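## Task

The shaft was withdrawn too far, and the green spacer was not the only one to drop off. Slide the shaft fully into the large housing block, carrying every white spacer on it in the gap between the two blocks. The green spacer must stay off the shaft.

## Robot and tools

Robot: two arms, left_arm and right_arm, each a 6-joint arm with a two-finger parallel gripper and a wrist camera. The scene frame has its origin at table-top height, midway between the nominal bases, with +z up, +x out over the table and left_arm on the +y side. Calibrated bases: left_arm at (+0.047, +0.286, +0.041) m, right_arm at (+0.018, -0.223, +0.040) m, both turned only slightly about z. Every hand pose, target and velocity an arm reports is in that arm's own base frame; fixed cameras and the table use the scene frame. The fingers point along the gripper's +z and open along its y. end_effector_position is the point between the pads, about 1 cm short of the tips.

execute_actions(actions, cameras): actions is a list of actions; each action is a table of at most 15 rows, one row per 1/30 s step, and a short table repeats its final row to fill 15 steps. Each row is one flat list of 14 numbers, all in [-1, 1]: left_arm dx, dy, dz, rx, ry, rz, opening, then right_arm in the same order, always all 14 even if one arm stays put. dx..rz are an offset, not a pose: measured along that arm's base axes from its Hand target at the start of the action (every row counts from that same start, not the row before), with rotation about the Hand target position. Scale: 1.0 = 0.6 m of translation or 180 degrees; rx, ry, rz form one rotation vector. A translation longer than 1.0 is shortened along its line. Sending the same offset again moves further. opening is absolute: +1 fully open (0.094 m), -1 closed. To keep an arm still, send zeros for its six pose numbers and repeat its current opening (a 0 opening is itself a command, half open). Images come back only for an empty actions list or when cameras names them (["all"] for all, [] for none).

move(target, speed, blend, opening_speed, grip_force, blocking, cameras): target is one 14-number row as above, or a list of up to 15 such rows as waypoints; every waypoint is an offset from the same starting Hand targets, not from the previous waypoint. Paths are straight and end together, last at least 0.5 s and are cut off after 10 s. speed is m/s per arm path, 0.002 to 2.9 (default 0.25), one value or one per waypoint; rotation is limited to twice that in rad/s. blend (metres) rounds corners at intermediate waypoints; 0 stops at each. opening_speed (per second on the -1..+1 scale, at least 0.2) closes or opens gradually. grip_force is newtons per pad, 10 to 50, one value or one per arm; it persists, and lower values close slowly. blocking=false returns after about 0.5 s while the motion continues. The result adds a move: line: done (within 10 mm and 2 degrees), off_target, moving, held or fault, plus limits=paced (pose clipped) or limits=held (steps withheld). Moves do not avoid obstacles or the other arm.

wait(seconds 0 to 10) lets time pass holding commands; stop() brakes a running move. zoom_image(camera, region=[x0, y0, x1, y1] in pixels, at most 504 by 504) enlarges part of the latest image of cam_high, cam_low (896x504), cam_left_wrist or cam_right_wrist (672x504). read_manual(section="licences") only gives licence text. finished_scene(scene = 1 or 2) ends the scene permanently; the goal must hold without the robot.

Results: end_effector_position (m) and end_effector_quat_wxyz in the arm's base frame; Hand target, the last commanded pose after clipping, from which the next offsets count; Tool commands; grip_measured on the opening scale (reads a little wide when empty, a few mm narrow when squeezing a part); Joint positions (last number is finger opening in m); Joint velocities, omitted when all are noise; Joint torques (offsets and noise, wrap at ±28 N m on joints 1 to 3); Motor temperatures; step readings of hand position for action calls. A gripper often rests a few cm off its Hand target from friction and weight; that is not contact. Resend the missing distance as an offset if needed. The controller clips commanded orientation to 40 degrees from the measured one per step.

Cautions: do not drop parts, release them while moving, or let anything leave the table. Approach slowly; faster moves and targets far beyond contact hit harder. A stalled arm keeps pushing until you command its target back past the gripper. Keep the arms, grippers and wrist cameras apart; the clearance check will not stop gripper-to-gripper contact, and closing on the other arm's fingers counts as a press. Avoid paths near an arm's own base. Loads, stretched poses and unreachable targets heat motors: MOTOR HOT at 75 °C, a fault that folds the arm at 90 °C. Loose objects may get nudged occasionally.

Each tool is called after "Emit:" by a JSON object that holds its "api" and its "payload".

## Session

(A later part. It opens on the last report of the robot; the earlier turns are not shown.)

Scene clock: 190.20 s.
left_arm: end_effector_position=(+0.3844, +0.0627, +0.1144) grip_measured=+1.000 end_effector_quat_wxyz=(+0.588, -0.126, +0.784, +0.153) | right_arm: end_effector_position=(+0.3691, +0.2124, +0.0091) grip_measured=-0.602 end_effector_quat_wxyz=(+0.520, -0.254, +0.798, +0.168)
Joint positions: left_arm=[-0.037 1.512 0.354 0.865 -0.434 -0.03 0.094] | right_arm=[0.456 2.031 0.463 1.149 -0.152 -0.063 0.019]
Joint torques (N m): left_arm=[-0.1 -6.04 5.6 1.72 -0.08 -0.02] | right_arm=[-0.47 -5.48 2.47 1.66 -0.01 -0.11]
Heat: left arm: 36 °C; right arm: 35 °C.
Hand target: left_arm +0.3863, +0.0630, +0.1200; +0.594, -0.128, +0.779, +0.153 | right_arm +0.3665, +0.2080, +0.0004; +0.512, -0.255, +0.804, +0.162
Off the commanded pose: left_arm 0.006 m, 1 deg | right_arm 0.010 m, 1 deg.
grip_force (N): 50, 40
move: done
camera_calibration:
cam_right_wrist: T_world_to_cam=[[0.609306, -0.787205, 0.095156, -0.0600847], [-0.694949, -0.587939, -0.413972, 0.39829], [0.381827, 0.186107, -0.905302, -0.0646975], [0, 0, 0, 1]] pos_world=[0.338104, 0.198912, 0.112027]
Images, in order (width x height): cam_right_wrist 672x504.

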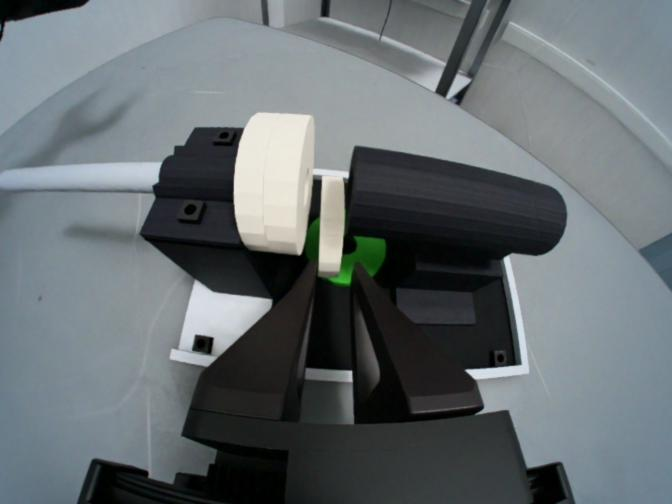

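Emit:
{"api": "move", "payload": {"target": [[0,0,0,0,0,0,1, 0.005,0.008,-0.002,0,0,0,-0.6],[0,0,0,0,0,0,1, 0.005,0.008,-0.002,0,0,0,-0.95]], "cameras": ["cam_right_wrist"], "speed": 0.05, "opening_speed": 0.4}}

Emit:
{"api": "zoom_image", "payload": {"camera": "cam_right_wrist", "region": [220, 80, 440, 300]}}

Scene clock: 193.40 s.
left_arm: end_effector_position=(+0.3844, +0.0627, +0.1144) grip_measured=+1.000 end_effector_quat_wxyz=(+0.588, -0.126, +0.784, +0.153) | right_arm: end_effector_position=(+0.3678, +0.2118, +0.0038) grip_measured=-0.840 end_effector_quat_wxyz=(+0.515, -0.255, +0.801, +0.168)
Joint positions: left_arm=[-0.037 1.512 0.354 0.865 -0.434 -0.03 0.094] | right_arm=[0.456 2.044 0.463 1.149 -0.152 -0.063 0.008]
Joint torques (N m): left_arm=[-0.09 -5.86 5.68 1.69 -0.11 0] | right_arm=[0.66 -5.48 4.07 1.59 0.11 -0.06]
Heat: left arm: 36 °C; right arm: 35 °C.
Hand target: left_arm +0.3863, +0.0630, +0.1200; +0.594, -0.128, +0.779, +0.153 | right_arm +0.3694, +0.2128, -0.0010; +0.512, -0.255, +0.804, +0.162
Off the commanded pose: left_arm 0.006 m, 1 deg | right_arm 0.005 m, 1 deg.
grip_force (N): 50, 40
move: done
camera_calibration:
cam_right_wrist: T_world_to_cam=[[0.610382, -0.78669, 0.0924838, -0.0597165], [-0.699738, -0.590233, -0.402482, 0.396946], [0.371215, 0.180953, -0.910744, -0.0639905], [0, 0, 0, 1]] pos_world=[0.337962, 0.198892, 0.107007]
Images, in order (width x height): cam_right_wrist 672x504.

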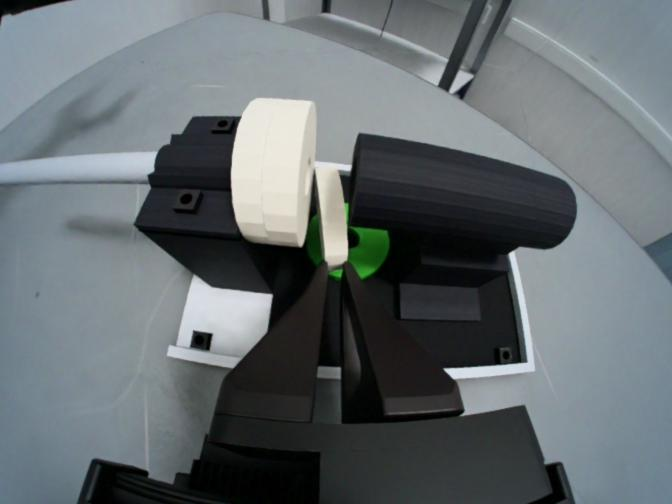

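Scaled by 2.291 from the camera's 672x504 image, which has a finer 960x720 frame.

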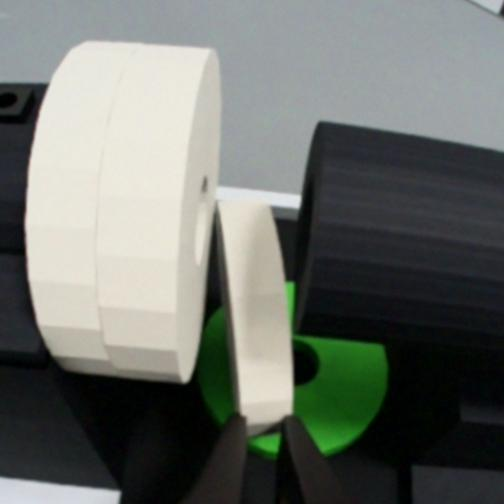

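Emit:
{"api": "move", "payload": {"target": [[0,0,0,0,0,0,1, 0,0,0,0,0,0,-0.6],[0,0,0,0,0,0,1, 0.0085,0.006,0.0,0,0,0,-0.6]], "cameras": ["cam_right_wrist"], "speed": 0.05}}

Emit:
{"api": "zoom_image", "payload": {"camera": "cam_right_wrist", "region": [220, 80, 440, 300]}}

Scene clock: 195.27 s.
left_arm: end_effector_position=(+0.3844, +0.0627, +0.1144) grip_measured=+1.000 end_effector_quat_wxyz=(+0.588, -0.126, +0.784, +0.153) | right_arm: end_effector_position=(+0.3741, +0.2161, +0.0078) grip_measured=-0.602 end_effector_quat_wxyz=(+0.522, -0.255, +0.796, +0.169)
Joint positions: left_arm=[-0.037 1.512 0.354 0.865 -0.434 -0.03 0.094] | right_arm=[0.459 2.051 0.487 1.149 -0.15 -0.063 0.019]
Joint torques (N m): left_arm=[0.06 -5.93 5.74 1.7 -0.11 -0.02] | right_arm=[0.66 -5.57 4.23 1.44 0.11 -0.04]
Heat: left arm: 36 °C; right arm: 35 °C.
Hand target: left_arm +0.3863, +0.0630, +0.1200; +0.594, -0.128, +0.779, +0.153 | right_arm +0.3745, +0.2164, -0.0008; +0.512, -0.255, +0.804, +0.162
Off the commanded pose: left_arm 0.006 m, 1 deg | right_arm 0.009 m, 2 deg.
grip_force (N): 50, 40
move: done
camera_calibration:
cam_right_wrist: T_world_to_cam=[[0.610232, -0.786297, 0.0967171, -0.0606057], [-0.692282, -0.588618, -0.417462, 0.402478], [0.385178, 0.187793, -0.903533, -0.0701105], [0, 0, 0, 1]] pos_world=[0.342617, 0.202418, 0.110534]
Images, in order (width x height): cam_right_wrist 672x504.

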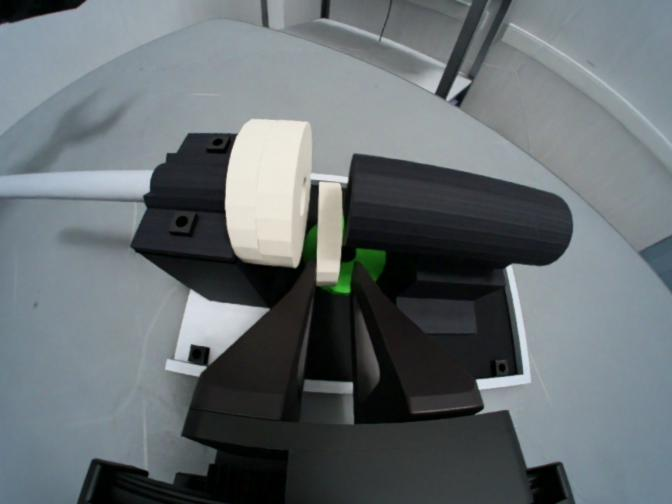

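Scaled by 2.291 from the camera's 672x504 image, which has a finer 960x720 frame.

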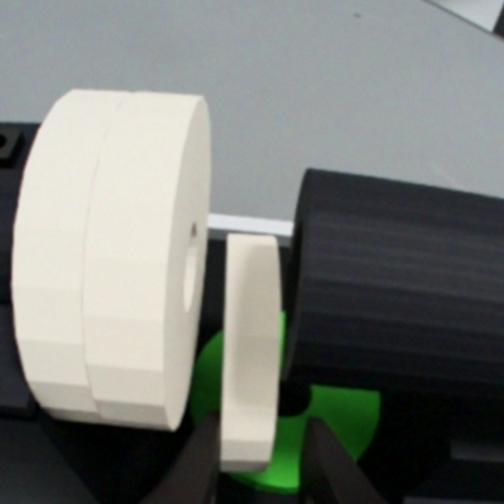

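Emit:
{"api": "move", "payload": {"target": [0,0,0,0,0,0,1, -0.0115,-0.009,-0.006,0,0,0,-0.6], "cameras": ["cam_right_wrist"], "speed": 0.05}}

Emit:
{"api": "zoom_image", "payload": {"camera": "cam_right_wrist", "region": [220, 80, 440, 300]}}

Scene clock: 196.83 s.
left_arm: end_effector_position=(+0.3844, +0.0627, +0.1144) grip_measured=+1.000 end_effector_quat_wxyz=(+0.588, -0.126, +0.784, +0.153) | right_arm: end_effector_position=(+0.3707, +0.2144, +0.0042) grip_measured=-0.602 end_effector_quat_wxyz=(+0.520, -0.255, +0.798, +0.168)
Joint positions: left_arm=[-0.037 1.512 0.354 0.865 -0.434 -0.03 0.094] | right_arm=[0.459 2.061 0.474 1.168 -0.15 -0.063 0.019]
Joint torques (N m): left_arm=[-0.01 -5.87 5.6 1.69 -0.11 -0.04] | right_arm=[0.01 -5.59 2.4 1.64 0.05 -0.07]
Heat: left arm: 36 °C; right arm: 35 °C.
Hand target: left_arm +0.3863, +0.0630, +0.1200; +0.594, -0.128, +0.779, +0.153 | right_arm +0.3676, +0.2110, -0.0045; +0.512, -0.255, +0.804, +0.162
Off the commanded pose: left_arm 0.006 m, 1 deg | right_arm 0.010 m, 1 deg.
grip_force (N): 50, 40
move: done
camera_calibration:
cam_right_wrist: T_world_to_cam=[[0.610307, -0.786328, 0.0959866, -0.0596151], [-0.694171, -0.589245, -0.413421, 0.398444], [0.381644, 0.185682, -0.905467, -0.0700422], [0, 0, 0, 1]] pos_world=[0.339703, 0.20091, 0.107026]
Images, in order (width x height): cam_right_wrist 672x504.

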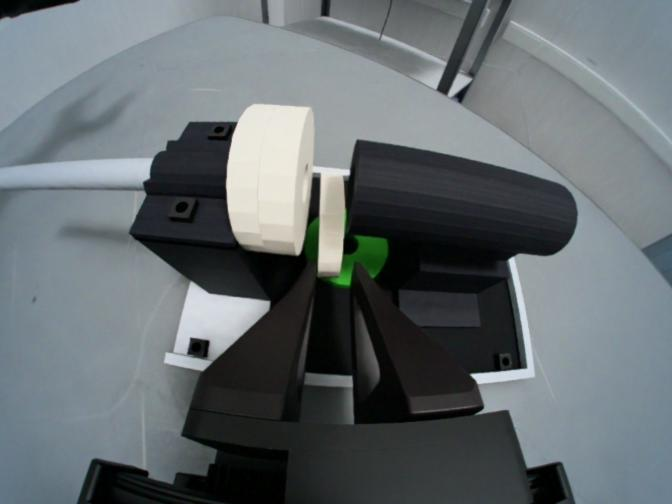

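Scaled by 2.291 from the camera's 672x504 image, which has a finer 960x720 frame.

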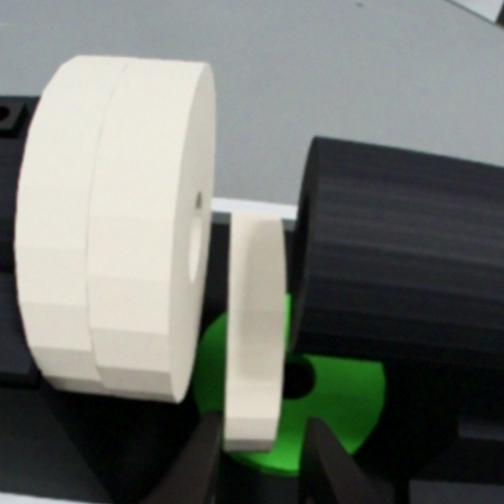

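Emit:
{"api": "move", "payload": {"target": [0,0,0,0,0,0,1, 0,0,0,0,0,0,-0.95], "cameras": ["cam_right_wrist"], "opening_speed": 0.4}}

Emit:
{"api": "zoom_image", "payload": {"camera": "cam_right_wrist", "region": [220, 80, 440, 300]}}

Scene clock: 198.33 s.
left_arm: end_effector_position=(+0.3844, +0.0627, +0.1144) grip_measured=+1.000 end_effector_quat_wxyz=(+0.588, -0.126, +0.784, +0.153) | right_arm: end_effector_position=(+0.3708, +0.2144, +0.0043) grip_measured=-0.799 end_effector_quat_wxyz=(+0.520, -0.255, +0.798, +0.168)
Joint positions: left_arm=[-0.037 1.512 0.354 0.865 -0.434 -0.03 0.094] | right_arm=[0.459 2.061 0.474 1.168 -0.15 -0.063 0.009]
Joint torques (N m): left_arm=[-0.13 -5.75 5.65 1.68 -0.08 -0.01] | right_arm=[-0.01 -5.59 2.39 1.66 0.05 -0.07]
Heat: left arm: 36 °C; right arm: 35 °C.
Hand target: left_arm +0.3863, +0.0630, +0.1200; +0.594, -0.128, +0.779, +0.153 | right_arm +0.3676, +0.2110, -0.0045; +0.512, -0.255, +0.804, +0.162
Off the commanded pose: left_arm 0.006 m, 1 deg | right_arm 0.010 m, 1 deg.
grip_force (N): 50, 40
move: done
camera_calibration:
cam_right_wrist: T_world_to_cam=[[0.610299, -0.786329, 0.0960329, -0.059627], [-0.694007, -0.58918, -0.41379, 0.398457], [0.381956, 0.185888, -0.905293, -0.0701175], [0, 0, 0, 1]] pos_world=[0.339704, 0.200911, 0.107127]
Images, in order (width x height): cam_right_wrist 672x504.

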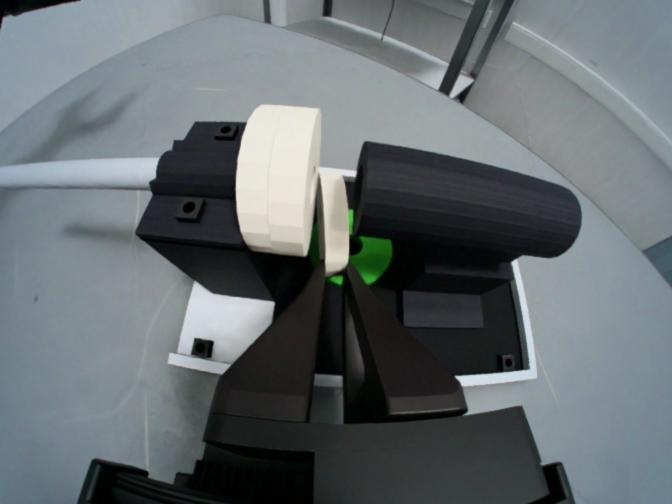

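Scaled by 2.291 from the camera's 672x504 image, which has a finer 960x720 frame.

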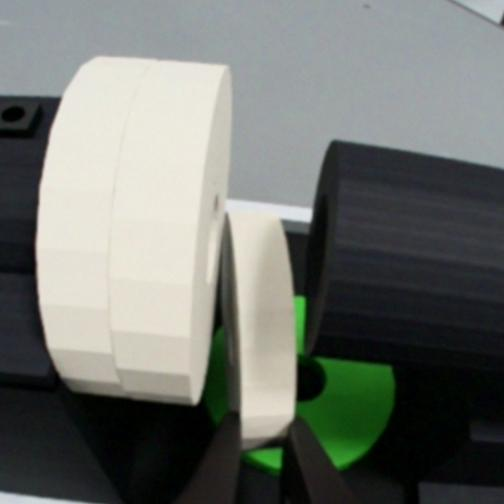

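Emit:
{"api": "move", "payload": {"target": [[0,0,0,0,0,0,1, 0,0,0,0,0,0,-0.6],[0,0,0,0,0,0,1, -0.0025,0.005,0.0,0,0,0,-0.6]], "cameras": ["cam_right_wrist"], "speed": 0.05}}

Emit:
{"api": "zoom_image", "payload": {"camera": "cam_right_wrist", "region": [220, 80, 440, 300]}}

Scene clock: 200.23 s.
left_arm: end_effector_position=(+0.3844, +0.0627, +0.1144) grip_measured=+1.000 end_effector_quat_wxyz=(+0.588, -0.126, +0.784, +0.153) | right_arm: end_effector_position=(+0.3700, +0.2160, +0.0045) grip_measured=-0.602 end_effector_quat_wxyz=(+0.520, -0.256, +0.797, +0.168)
Joint positions: left_arm=[-0.037 1.512 0.354 0.865 -0.434 -0.03 0.094] | right_arm=[0.465 2.061 0.474 1.169 -0.145 -0.063 0.019]
Joint torques (N m): left_arm=[-0.06 -5.93 5.6 1.64 -0.09 -0.01] | right_arm=[0.64 -5.59 2.39 1.66 0.1 -0.02]
Heat: left arm: 36 °C; right arm: 36 °C.
Hand target: left_arm +0.3863, +0.0630, +0.1200; +0.594, -0.128, +0.779, +0.153 | right_arm +0.3662, +0.2139, -0.0045; +0.512, -0.255, +0.804, +0.162
Off the commanded pose: left_arm 0.006 m, 1 deg | right_arm 0.010 m, 1 deg.
grip_force (N): 50, 40
move: done
camera_calibration:
cam_right_wrist: T_world_to_cam=[[0.611648, -0.785022, 0.0981238, -0.0587106], [-0.692071, -0.591024, -0.414401, 0.398702], [0.383308, 0.185559, -0.904789, -0.0703549], [0, 0, 0, 1]] pos_world=[0.338808, 0.202608, 0.107327]
Images, in order (width x height): cam_right_wrist 672x504.

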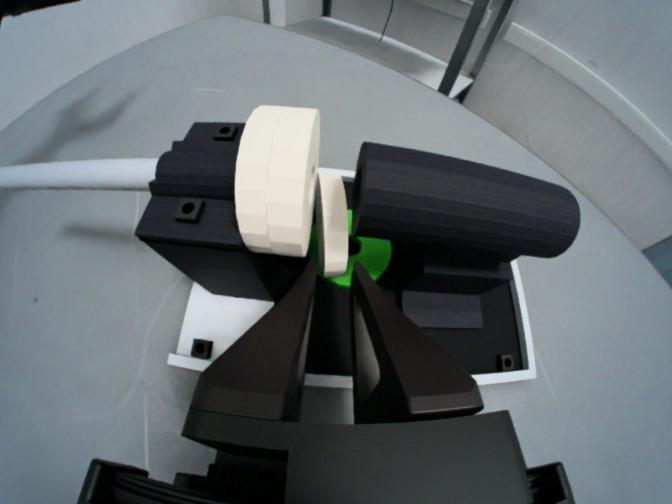

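Scaled by 2.291 from the camera's 672x504 image, which has a finer 960x720 frame.

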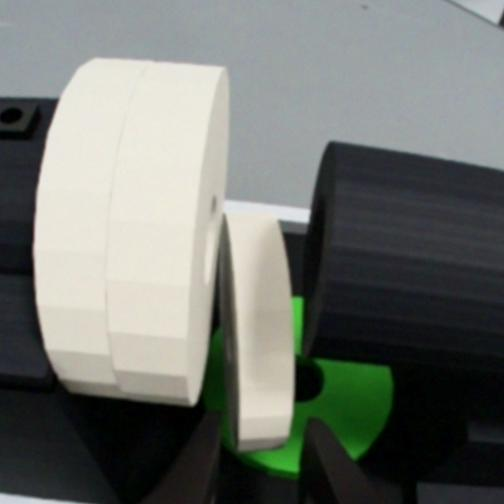

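Emit:
{"api": "move", "payload": {"target": [[0,0,0,0,0,0,1, 0.012,0.0085,0.003,0,0,0,-0.6],[0,0,0,0,0,0,1, 0.012,0.0085,0.003,0,0,0,-0.95]], "cameras": ["cam_right_wrist"], "speed": 0.05, "opening_speed": 0.4}}

Emit:
{"api": "zoom_image", "payload": {"camera": "cam_right_wrist", "region": [220, 80, 440, 300]}}

Scene clock: 203.30 s.
left_arm: end_effector_position=(+0.3844, +0.0627, +0.1144) grip_measured=+1.000 end_effector_quat_wxyz=(+0.588, -0.126, +0.784, +0.153) | right_arm: end_effector_position=(+0.3732, +0.2189, +0.0064) grip_measured=-0.790 end_effector_quat_wxyz=(+0.523, -0.257, +0.796, +0.168)
Joint positions: left_arm=[-0.037 1.512 0.354 0.865 -0.434 -0.03 0.094] | right_arm=[0.47 2.061 0.489 1.159 -0.14 -0.063 0.01]
Joint torques (N m): left_arm=[-0.06 -6.02 5.65 1.68 -0.11 -0.03] | right_arm=[0.64 -5.6 4.12 1.42 0.11 0]
Heat: left arm: 36 °C; right arm: 36 °C.
Hand target: left_arm +0.3863, +0.0630, +0.1200; +0.594, -0.128, +0.779, +0.153 | right_arm +0.3733, +0.2191, -0.0027; +0.512, -0.255, +0.804, +0.162
Off the commanded pose: left_arm 0.006 m, 1 deg | right_arm 0.009 m, 2 deg.
grip_force (N): 50, 40
move: done
camera_calibration:
cam_right_wrist: T_world_to_cam=[[0.611162, -0.785013, 0.101171, -0.0583708], [-0.689793, -0.59094, -0.418301, 0.402567], [0.388158, 0.185863, -0.902656, -0.0723042], [0, 0, 0, 1]] pos_world=[0.341427, 0.20551, 0.109034]
Images, in order (width x height): cam_right_wrist 672x504.

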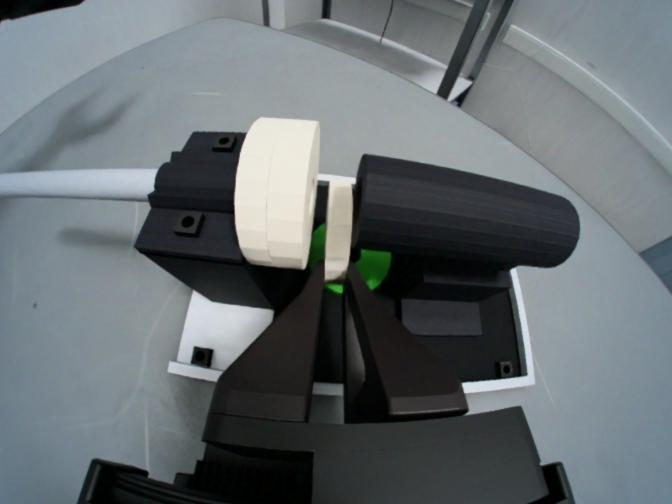

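Scaled by 2.291 from the camera's 672x504 image, which has a finer 960x720 frame.

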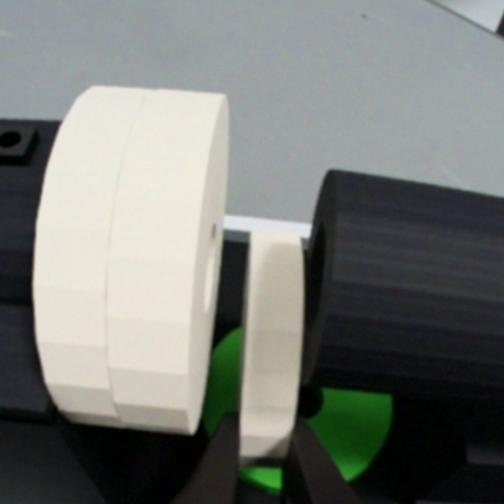

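Emit:
{"api": "move", "payload": {"target": [[0,0,0,0,0,0,1, 0,0,0,0,0,0,-0.6],[0,0,0,0,0,0,1, -0.002,-0.0015,0.026,0,0,0,-0.6]], "cameras": ["cam_right_wrist"], "speed": 0.05}}

Emit:
{"api": "zoom_image", "payload": {"camera": "cam_right_wrist", "region": [220, 80, 440, 300]}}

Scene clock: 207.53 s.
left_arm: end_effector_position=(+0.3844, +0.0627, +0.1144) grip_measured=+1.000 end_effector_quat_wxyz=(+0.588, -0.126, +0.784, +0.153) | right_arm: end_effector_position=(+0.3709, +0.2178, +0.0090) grip_measured=-0.602 end_effector_quat_wxyz=(+0.511, -0.258, +0.803, +0.166)
Joint positions: left_arm=[-0.037 1.512 0.354 0.865 -0.434 -0.03 0.094] | right_arm=[0.47 2.012 0.489 1.082 -0.14 -0.063 0.019]
Joint torques (N m): left_arm=[0.03 -5.97 5.65 1.69 -0.1 -0.02] | right_arm=[0.55 -8.21 3.69 1.41 0.1 -0.01]
Heat: left arm: 36 °C; right arm: 36 °C.
Hand target: left_arm +0.3863, +0.0630, +0.1200; +0.594, -0.128, +0.779, +0.153 | right_arm +0.3722, +0.2182, +0.0130; +0.512, -0.255, +0.804, +0.162
Off the commanded pose: left_arm 0.006 m, 1 deg | right_arm 0.004 m, 1 deg.
grip_force (N): 50, 40
move: done
camera_calibration:
cam_right_wrist: T_world_to_cam=[[0.613676, -0.783746, 0.0956262, -0.059284], [-0.700165, -0.596167, -0.392879, 0.406076], [0.364926, 0.174146, -0.914605, -0.0576403], [0, 0, 0, 1]] pos_world=[0.341736, 0.205663, 0.11249]
Images, in order (width x height): cam_right_wrist 672x504.

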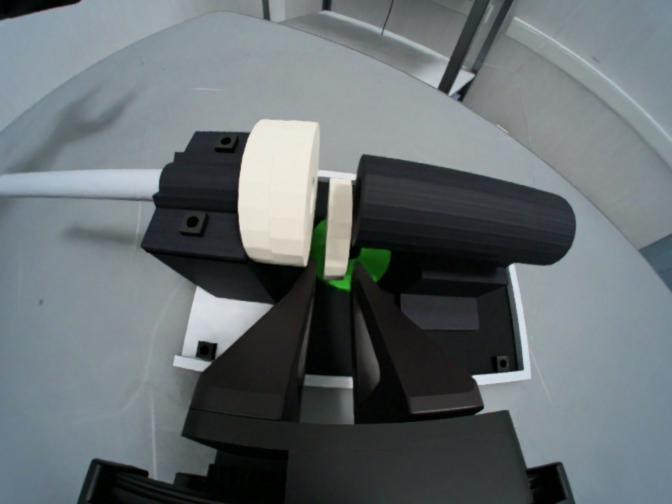

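Scaled by 2.291 from the camera's 672x504 image, which has a finer 960x720 frame.

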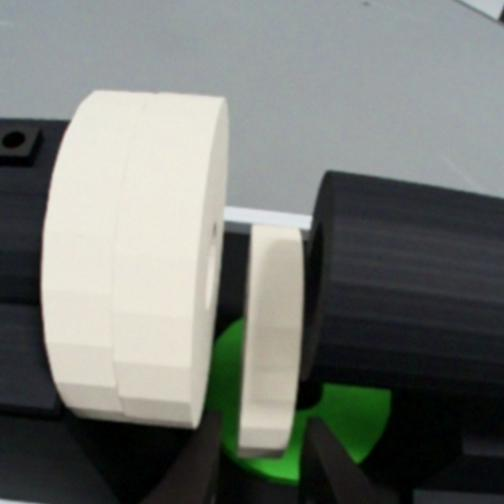

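Emit:
{"api": "move", "payload": {"target": [0,0,0,0,0,0,1, 0,0,0,0,0,0,-0.95], "cameras": ["cam_right_wrist"], "opening_speed": 0.4, "grip_force": 50}}

Emit:
{"api": "zoom_image", "payload": {"camera": "cam_right_wrist", "region": [220, 80, 440, 300]}}

Scene clock: 209.03 s.
left_arm: end_effector_position=(+0.3844, +0.0627, +0.1144) grip_measured=+1.000 end_effector_quat_wxyz=(+0.588, -0.126, +0.784, +0.153) | right_arm: end_effector_position=(+0.3708, +0.2177, +0.0088) grip_measured=-0.808 end_effector_quat_wxyz=(+0.510, -0.258, +0.803, +0.166)
Joint positions: left_arm=[-0.037 1.512 0.354 0.865 -0.434 -0.03 0.094] | right_arm=[0.47 2.012 0.489 1.081 -0.14 -0.063 0.009]
Joint torques (N m): left_arm=[-0.08 -5.9 5.67 1.65 -0.11 -0.01] | right_arm=[0.57 -8.21 3.7 1.42 0.11 0]
Heat: left arm: 36 °C; right arm: 36 °C.
Hand target: left_arm +0.3863, +0.0630, +0.1200; +0.594, -0.128, +0.779, +0.153 | right_arm +0.3721, +0.2182, +0.0130; +0.512, -0.255, +0.804, +0.162
Off the commanded pose: left_arm 0.006 m, 1 deg | right_arm 0.004 m, 1 deg.
move: done
camera_calibration:
cam_right_wrist: T_world_to_cam=[[0.613723, -0.783717, 0.0955598, -0.0592889], [-0.700433, -0.596322, -0.392167, 0.406077], [0.364332, 0.173749, -0.914917, -0.0574118], [0, 0, 0, 1]] pos_world=[0.341733, 0.205662, 0.112388]
Images, in order (width x height): cam_right_wrist 672x504.

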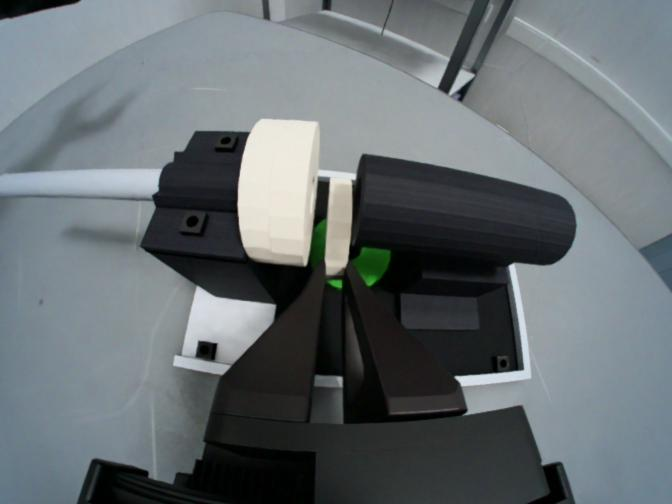

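Scaled by 2.291 from the camera's 672x504 image, which has a finer 960x720 frame.

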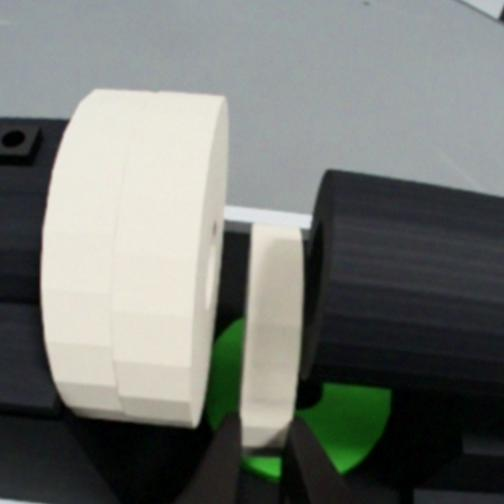

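Emit:
{"api": "move", "payload": {"target": [0,0,0,0,0,0,1, 0.0,0.0,0.035,0,0,0,-0.95], "cameras": ["cam_right_wrist"], "speed": 0.05}}

Emit:
{"api": "zoom_image", "payload": {"camera": "cam_right_wrist", "region": [220, 80, 440, 300]}}

Scene clock: 210.87 s.
left_arm: end_effector_position=(+0.3844, +0.0627, +0.1144) grip_measured=+1.000 end_effector_quat_wxyz=(+0.588, -0.126, +0.784, +0.153) | right_arm: end_effector_position=(+0.3685, +0.2166, +0.0248) grip_measured=-0.808 end_effector_quat_wxyz=(+0.503, -0.259, +0.808, +0.165)
Joint positions: left_arm=[-0.037 1.512 0.354 0.865 -0.434 -0.03 0.094] | right_arm=[0.47 1.905 0.489 0.956 -0.14 -0.063 0.009]
Joint torques (N m): left_arm=[0.02 -5.97 5.56 1.63 -0.13 -0.01] | right_arm=[0.55 -8.14 4.67 1.53 0.09 0]
Heat: left arm: 36 °C; right arm: 36 °C.
Hand target: left_arm +0.3863, +0.0630, +0.1200; +0.594, -0.128, +0.779, +0.153 | right_arm +0.3721, +0.2182, +0.0339; +0.512, -0.255, +0.804, +0.162
Off the commanded pose: left_arm 0.006 m, 1 deg | right_arm 0.010 m, 1 deg.
move: done
camera_calibration:
cam_right_wrist: T_world_to_cam=[[0.615196, -0.782962, 0.0922212, -0.0608835], [-0.706273, -0.599323, -0.376816, 0.412443], [0.350303, 0.166683, -0.921686, -0.0348996], [0, 0, 0, 1]] pos_world=[0.340978, 0.205334, 0.128863]
Images, in order (width x height): cam_right_wrist 672x504.

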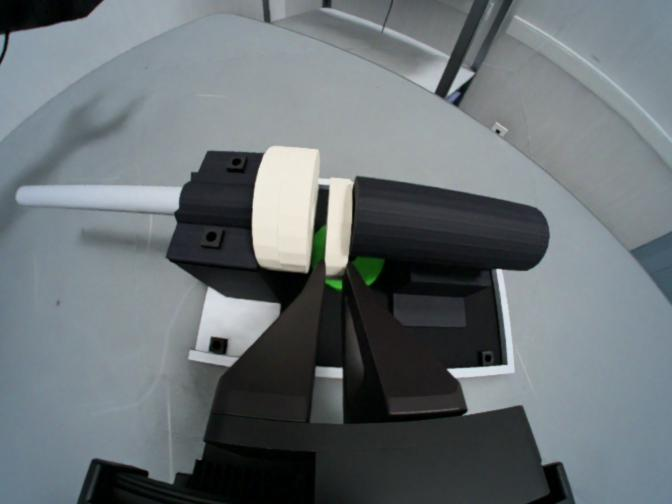

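Scaled by 2.291 from the camera's 672x504 image, which has a finer 960x720 frame.

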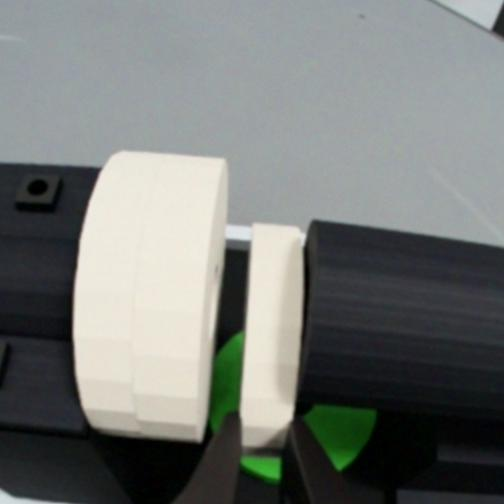

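Emit:
{"api": "move", "payload": {"target": [0,0,0,0,0,0,1, -0.001,0.0005,0.03,0,0,0,-0.95], "cameras": ["cam_right_wrist"], "speed": 0.05}}

Emit:
{"api": "zoom_image", "payload": {"camera": "cam_right_wrist", "region": [220, 80, 440, 300]}}

Scene clock: 212.37 s.
left_arm: end_effector_position=(+0.3844, +0.0627, +0.1144) grip_measured=+1.000 end_effector_quat_wxyz=(+0.588, -0.126, +0.784, +0.153) | right_arm: end_effector_position=(+0.3656, +0.2148, +0.0395) grip_measured=-0.808 end_effector_quat_wxyz=(+0.499, -0.259, +0.811, +0.163)
Joint positions: left_arm=[-0.037 1.512 0.354 0.865 -0.434 -0.03 0.094] | right_arm=[0.47 1.812 0.489 0.853 -0.138 -0.063 0.009]
Joint torques (N m): left_arm=[0.03 -5.89 5.57 1.68 -0.12 -0.03] | right_arm=[0.75 -7.69 5.97 1.48 0.1 0.01]
Heat: left arm: 36 °C; right arm: 36 °C.
Hand target: left_arm +0.3863, +0.0630, +0.1200; +0.594, -0.128, +0.779, +0.153 | right_arm +0.3715, +0.2185, +0.0519; +0.512, -0.255, +0.804, +0.162
Off the commanded pose: left_arm 0.006 m, 1 deg | right_arm 0.014 m, 2 deg.
move: off_target (right_arm)
camera_calibration:
cam_right_wrist: T_world_to_cam=[[0.614859, -0.783374, 0.0909604, -0.0616018], [-0.710312, -0.600209, -0.367703, 0.416201], [0.342644, 0.161475, -0.925484, -0.0158756], [0, 0, 0, 1]] pos_world=[0.338949, 0.204114, 0.143949]
Images, in order (width x height): cam_right_wrist 672x504.

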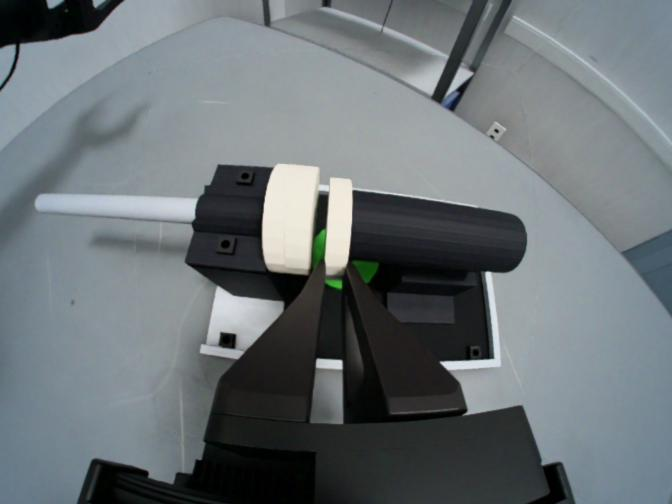

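Scaled by 2.291 from the camera's 672x504 image, which has a finer 960x720 frame.

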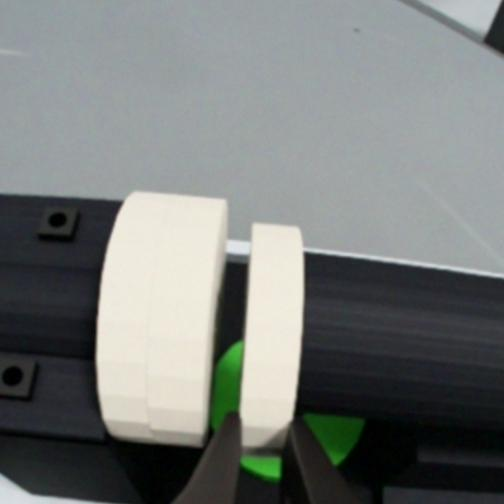

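Emit:
{"api": "move", "payload": {"target": [0,0,0,0,0,0,1, 0.001,0.001,0.0235,0,0,0,-0.95], "cameras": ["cam_right_wrist","cam_low"], "speed": 0.05}}

Emit:
{"api": "zoom_image", "payload": {"camera": "cam_right_wrist", "region": [220, 80, 440, 300]}}

Emit:
{"api": "zoom_image", "payload": {"camera": "cam_low", "region": [350, 225, 440, 300]}}

Scene clock: 214.10 s.
left_arm: end_effector_position=(+0.3844, +0.0627, +0.1144) grip_measured=+1.000 end_effector_quat_wxyz=(+0.588, -0.126, +0.784, +0.153) | right_arm: end_effector_position=(+0.3672, +0.2152, +0.0532) grip_measured=-0.808 end_effector_quat_wxyz=(+0.499, -0.258, +0.811, +0.163)
Joint positions: left_arm=[-0.037 1.512 0.354 0.865 -0.434 -0.03 0.094] | right_arm=[0.47 1.749 0.508 0.771 -0.137 -0.063 0.009]
Joint torques (N m): left_arm=[0.03 -5.87 5.81 1.7 -0.06 -0.03] | right_arm=[0.85 -7.56 6.23 1.53 0.1 0.01]
Heat: left arm: 36 °C; right arm: 36 °C.
Hand target: left_arm +0.3863, +0.0630, +0.1200; +0.594, -0.128, +0.779, +0.153 | right_arm +0.3721, +0.2190, +0.0660; +0.512, -0.255, +0.804, +0.162
Off the commanded pose: left_arm 0.006 m, 1 deg | right_arm 0.014 m, 2 deg.
move: off_target (right_arm)
camera_calibration:
cam_right_wrist: T_world_to_cam=[[0.613841, -0.784101, 0.0915652, -0.0629654], [-0.711114, -0.59958, -0.367178, 0.422795], [0.342805, 0.160276, -0.925633, -0.00362829], [0, 0, 0, 1]] pos_world=[0.34055, 0.20471, 0.157648]
Images, in order (width x height): cam_low 896x504, cam_right_wrist 672x504.

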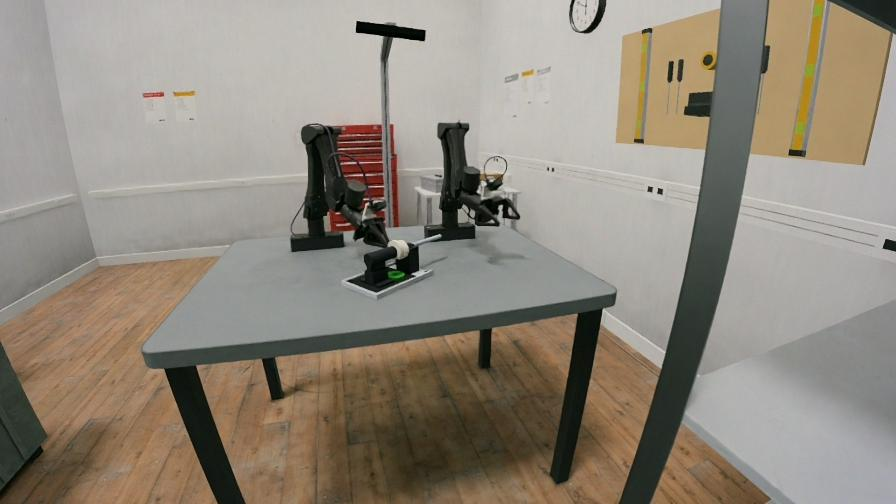

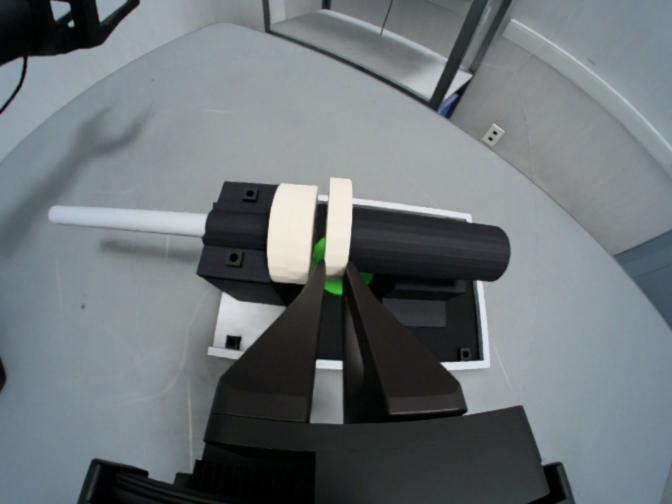

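Scaled by 2.291 from the camera's 672x504 image, which has a finer 960x720 frame.

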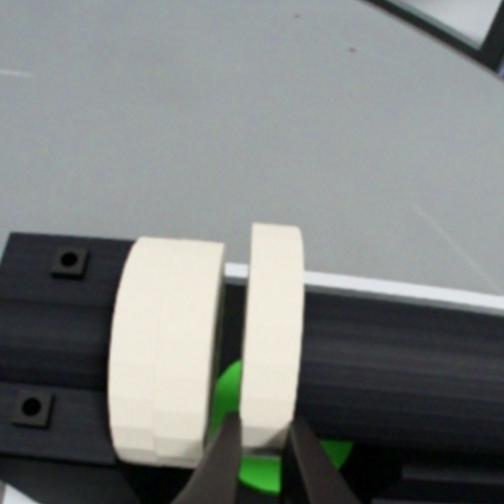

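Scaled by 5.600 from the camera's 896x504 image, which has a finer 1280x720 frame.

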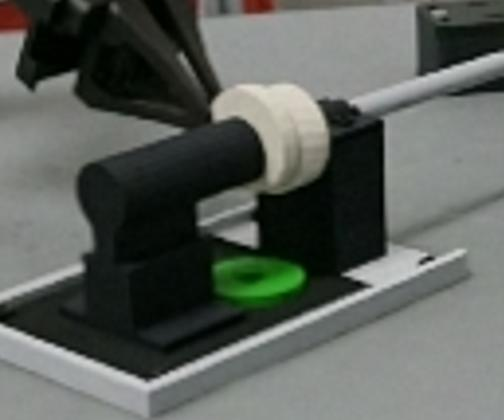

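Emit:
{"api": "move", "payload": {"target": [0,0,0,0,0,0,1, -0.0085,-0.006,-0.0045,0,0,0,-0.95], "cameras": ["cam_right_wrist"], "speed": 0.05}}

Emit:
{"api": "zoom_image", "payload": {"camera": "cam_right_wrist", "region": [220, 80, 440, 300]}}

Scene clock: 215.53 s.
left_arm: end_effector_position=(+0.3844, +0.0627, +0.1144) grip_measured=+1.000 end_effector_quat_wxyz=(+0.588, -0.126, +0.784, +0.153) | right_arm: end_effector_position=(+0.3671, +0.2152, +0.0532) grip_measured=-0.808 end_effector_quat_wxyz=(+0.499, -0.258, +0.811, +0.163)
Joint positions: left_arm=[-0.037 1.512 0.354 0.865 -0.434 -0.03 0.094] | right_arm=[0.47 1.749 0.508 0.771 -0.137 -0.063 0.009]
Joint torques (N m): left_arm=[0.01 -5.91 5.59 1.68 -0.1 -0.02] | right_arm=[0.51 -7.99 3.97 1.73 0.07 0]
Heat: left arm: 36 °C; right arm: 36 °C.
Hand target: left_arm +0.3863, +0.0630, +0.1200; +0.594, -0.128, +0.779, +0.153 | right_arm +0.3670, +0.2155, +0.0633; +0.512, -0.255, +0.804, +0.162
Off the commanded pose: left_arm 0.006 m, 1 deg | right_arm 0.010 m, 2 deg.
move: done
camera_calibration:
cam_right_wrist: T_world_to_cam=[[0.613837, -0.78411, 0.0915216, -0.0629459], [-0.711256, -0.59962, -0.366839, 0.422759], [0.34252, 0.160084, -0.925772, -0.00356241], [0, 0, 0, 1]] pos_world=[0.340549, 0.204709, 0.157547]
Images, in order (width x height): cam_right_wrist 672x504.

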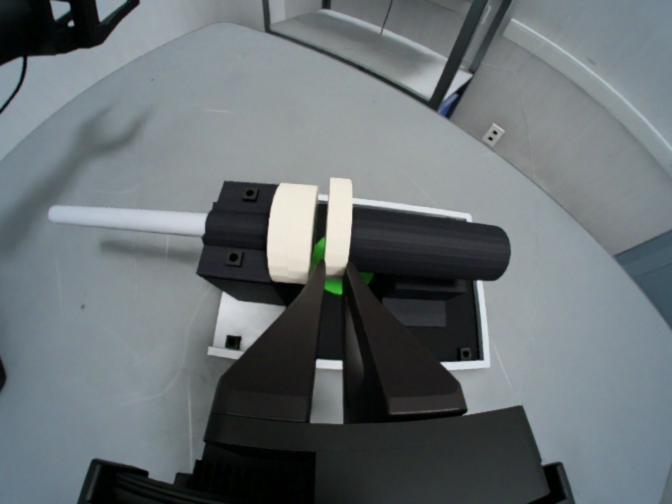

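Scaled by 2.291 from the camera's 672x504 image, which has a finer 960x720 frame.

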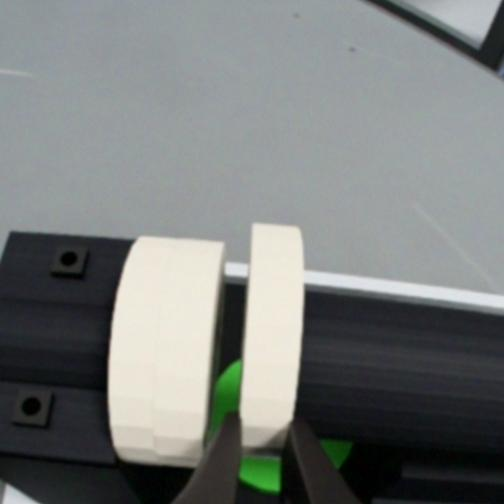

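Emit:
{"api": "move", "payload": {"target": [0,0,0,0,0,0,1, -0.006,-0.004,-0.004,0,0,0,-0.95], "cameras": ["cam_right_wrist"], "speed": 0.05}}

Emit:
{"api": "zoom_image", "payload": {"camera": "cam_right_wrist", "region": [220, 80, 440, 300]}}

Scene clock: 216.77 s.
left_arm: end_effector_position=(+0.3844, +0.0627, +0.1144) grip_measured=+1.000 end_effector_quat_wxyz=(+0.588, -0.126, +0.784, +0.153) | right_arm: end_effector_position=(+0.3632, +0.2133, +0.0518) grip_measured=-0.808 end_effector_quat_wxyz=(+0.500, -0.258, +0.811, +0.163)
Joint positions: left_arm=[-0.037 1.512 0.354 0.865 -0.434 -0.03 0.094] | right_arm=[0.47 1.743 0.488 0.786 -0.137 -0.063 0.009]
Joint torques (N m): left_arm=[0.03 -5.83 5.76 1.7 -0.1 -0.03] | right_arm=[0.34 -7.61 3.9 1.72 0.05 -0.01]
Heat: left arm: 36 °C; right arm: 36 °C.
Hand target: left_arm +0.3863, +0.0630, +0.1200; +0.594, -0.128, +0.779, +0.153 | right_arm +0.3634, +0.2131, +0.0610; +0.512, -0.255, +0.804, +0.162
Off the commanded pose: left_arm 0.006 m, 1 deg | right_arm 0.009 m, 2 deg.
move: done
camera_calibration:
cam_right_wrist: T_world_to_cam=[[0.613764, -0.784146, 0.0917015, -0.0619278], [-0.710888, -0.599441, -0.367844, 0.418203], [0.343413, 0.16058, -0.925355, -0.00363472], [0, 0, 0, 1]] pos_world=[0.336552, 0.202711, 0.156149]
Images, in order (width x height): cam_right_wrist 672x504.

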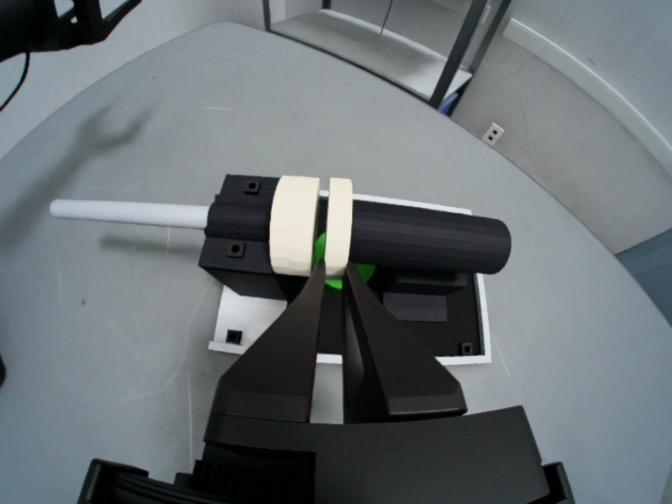

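Scaled by 2.291 from the camera's 672x504 image, which has a finer 960x720 frame.

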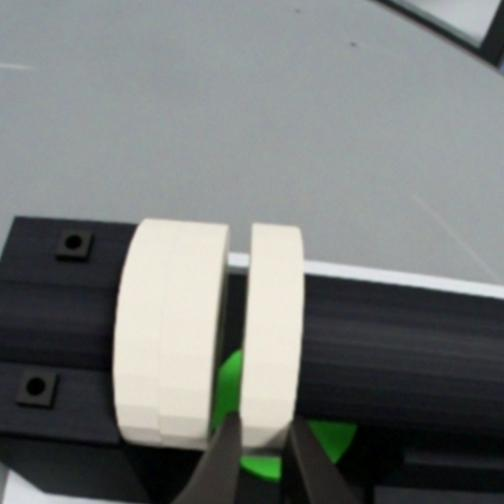

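Emit:
{"api": "zoom_image", "payload": {"camera": "cam_right_wrist", "region": [260, 165, 380, 285]}}

Emit:
{"api": "zoom_image", "payload": {"camera": "cam_right_wrist", "region": [40, 160, 530, 290]}}

Scaled by 4.200 from the camera's 672x504 image, which has a finer 960x720 frame.

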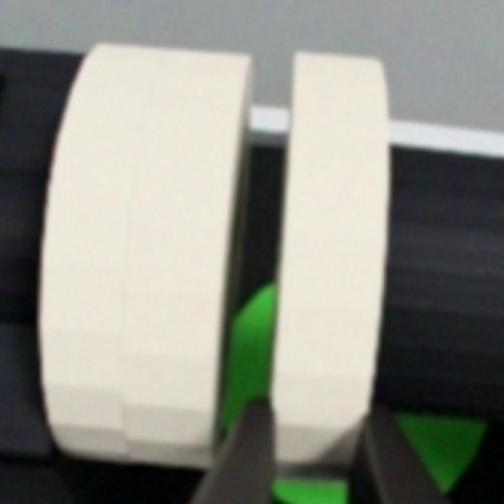

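Scaled by 1.029 from the camera's 672x504 image, which has a finer 960x720 frame.

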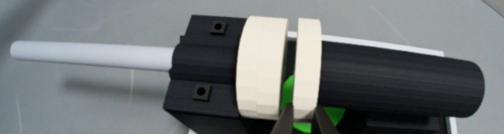

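Emit:
{"api": "move", "payload": {"target": [0,0,0,0,0,0,1, 0.0025,0.0015,-0.006,0,0,0,-0.95], "cameras": ["cam_right_wrist"], "speed": 0.05}}

Emit:
{"api": "zoom_image", "payload": {"camera": "cam_right_wrist", "region": [260, 165, 380, 285]}}

Scene clock: 219.37 s.
left_arm: end_effector_position=(+0.3844, +0.0627, +0.1144) grip_measured=+1.000 end_effector_quat_wxyz=(+0.588, -0.126, +0.784, +0.153) | right_arm: end_effector_position=(+0.3651, +0.2142, +0.0560) grip_measured=-0.808 end_effector_quat_wxyz=(+0.508, -0.258, +0.806, +0.164)
Joint positions: left_arm=[-0.037 1.512 0.354 0.865 -0.434 -0.03 0.094] | right_arm=[0.47 1.743 0.488 0.805 -0.137 -0.063 0.009]
Joint torques (N m): left_arm=[-0.08 -5.94 5.71 1.69 -0.09 -0.01] | right_arm=[0.39 -5.89 4.16 1.75 0.05 -0.01]
Heat: left arm: 36 °C; right arm: 36 °C.
Hand target: left_arm +0.3863, +0.0630, +0.1200; +0.594, -0.128, +0.779, +0.153 | right_arm +0.3649, +0.2140, +0.0573; +0.512, -0.255, +0.804, +0.162
Off the commanded pose: left_arm 0.006 m, 1 deg | right_arm 0.001 m, 1 deg.
move: done
camera_calibration:
cam_right_wrist: T_world_to_cam=[[0.612156, -0.784965, 0.0953697, -0.0621621], [-0.704483, -0.596176, -0.38507, 0.419573], [0.359123, 0.168536, -0.917947, -0.00829761], [0, 0, 0, 1]] pos_world=[0.336614, 0.202742, 0.159876]
Images, in order (width x height): cam_right_wrist 672x504.

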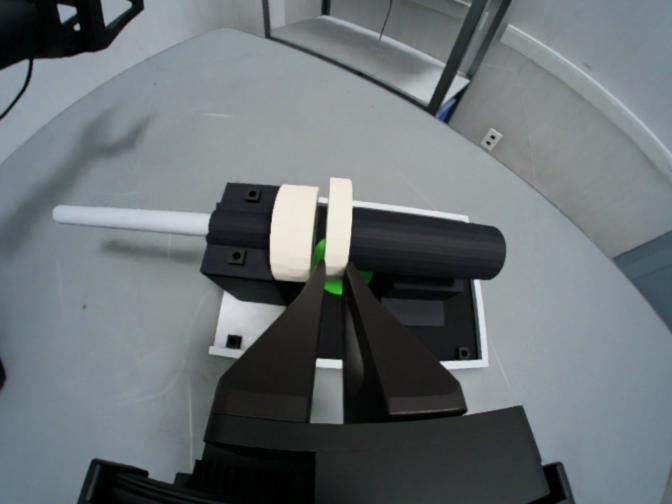

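Scaled by 4.200 from the camera's 672x504 image, which has a finer 960x720 frame.

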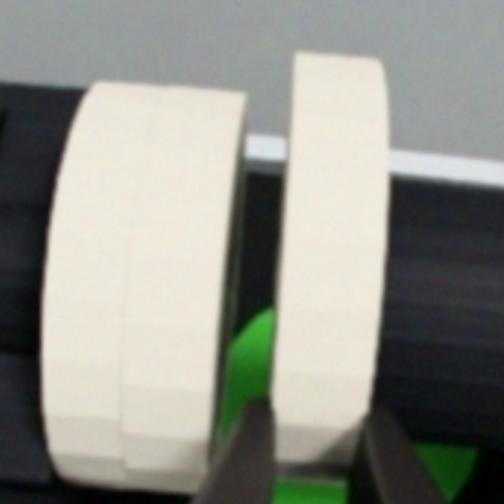

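Emit:
{"api": "move", "payload": {"target": [0,0,0,0,0,0,1, -0.0035,-0.0025,-0.011,0,0,0,-0.95], "cameras": ["cam_right_wrist"], "speed": 0.05}}

Emit:
{"api": "zoom_image", "payload": {"camera": "cam_right_wrist", "region": [260, 165, 380, 285]}}

Scene clock: 220.80 s.
left_arm: end_effector_position=(+0.3844, +0.0627, +0.1144) grip_measured=+1.000 end_effector_quat_wxyz=(+0.588, -0.126, +0.784, +0.153) | right_arm: end_effector_position=(+0.3644, +0.2138, +0.0557) grip_measured=-0.808 end_effector_quat_wxyz=(+0.514, -0.257, +0.801, +0.165)
Joint positions: left_arm=[-0.037 1.512 0.354 0.865 -0.434 -0.03 0.094] | right_arm=[0.47 1.755 0.474 0.847 -0.137 -0.063 0.009]
Joint torques (N m): left_arm=[0.08 -5.87 5.81 1.66 -0.11 -0.05] | right_arm=[0.25 -4.94 3.85 1.76 0.04 -0.01]
Motor temperatures (°C): left_arm=[23 28 27 36 24 26 25] | right_arm=[27 27 26 37 27 26 25]
Heat: left arm: 36 °C; right arm: 37 °C.
Hand target: left_arm +0.3863, +0.0630, +0.1200; +0.594, -0.128, +0.779, +0.153 | right_arm +0.3628, +0.2125, +0.0507; +0.512, -0.255, +0.804, +0.162
Off the commanded pose: left_arm 0.006 m, 1 deg | right_arm 0.005 m, 0 deg.
move: done
camera_calibration:
cam_right_wrist: T_world_to_cam=[[0.61079, -0.785659, 0.0983666, -0.0615034], [-0.69888, -0.593333, -0.399403, 0.416784], [0.372159, 0.175205, -0.911483, -0.0148269], [0, 0, 0, 1]] pos_world=[0.334366, 0.201569, 0.159]
Images, in order (width x height): cam_right_wrist 672x504.

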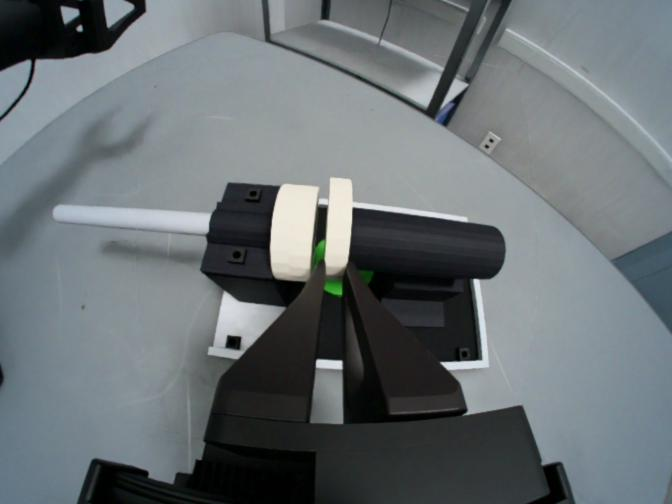

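Scaled by 4.200 from the camera's 672x504 image, which has a finer 960x720 frame.

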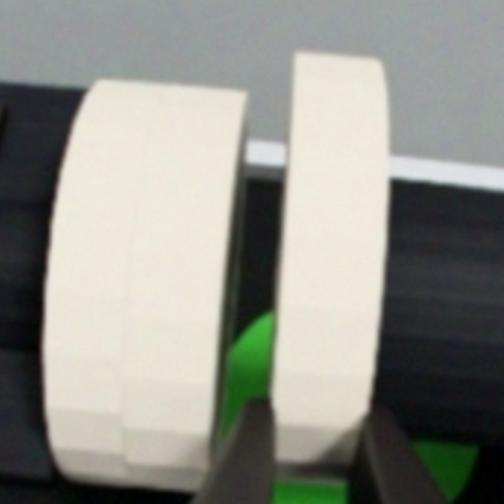

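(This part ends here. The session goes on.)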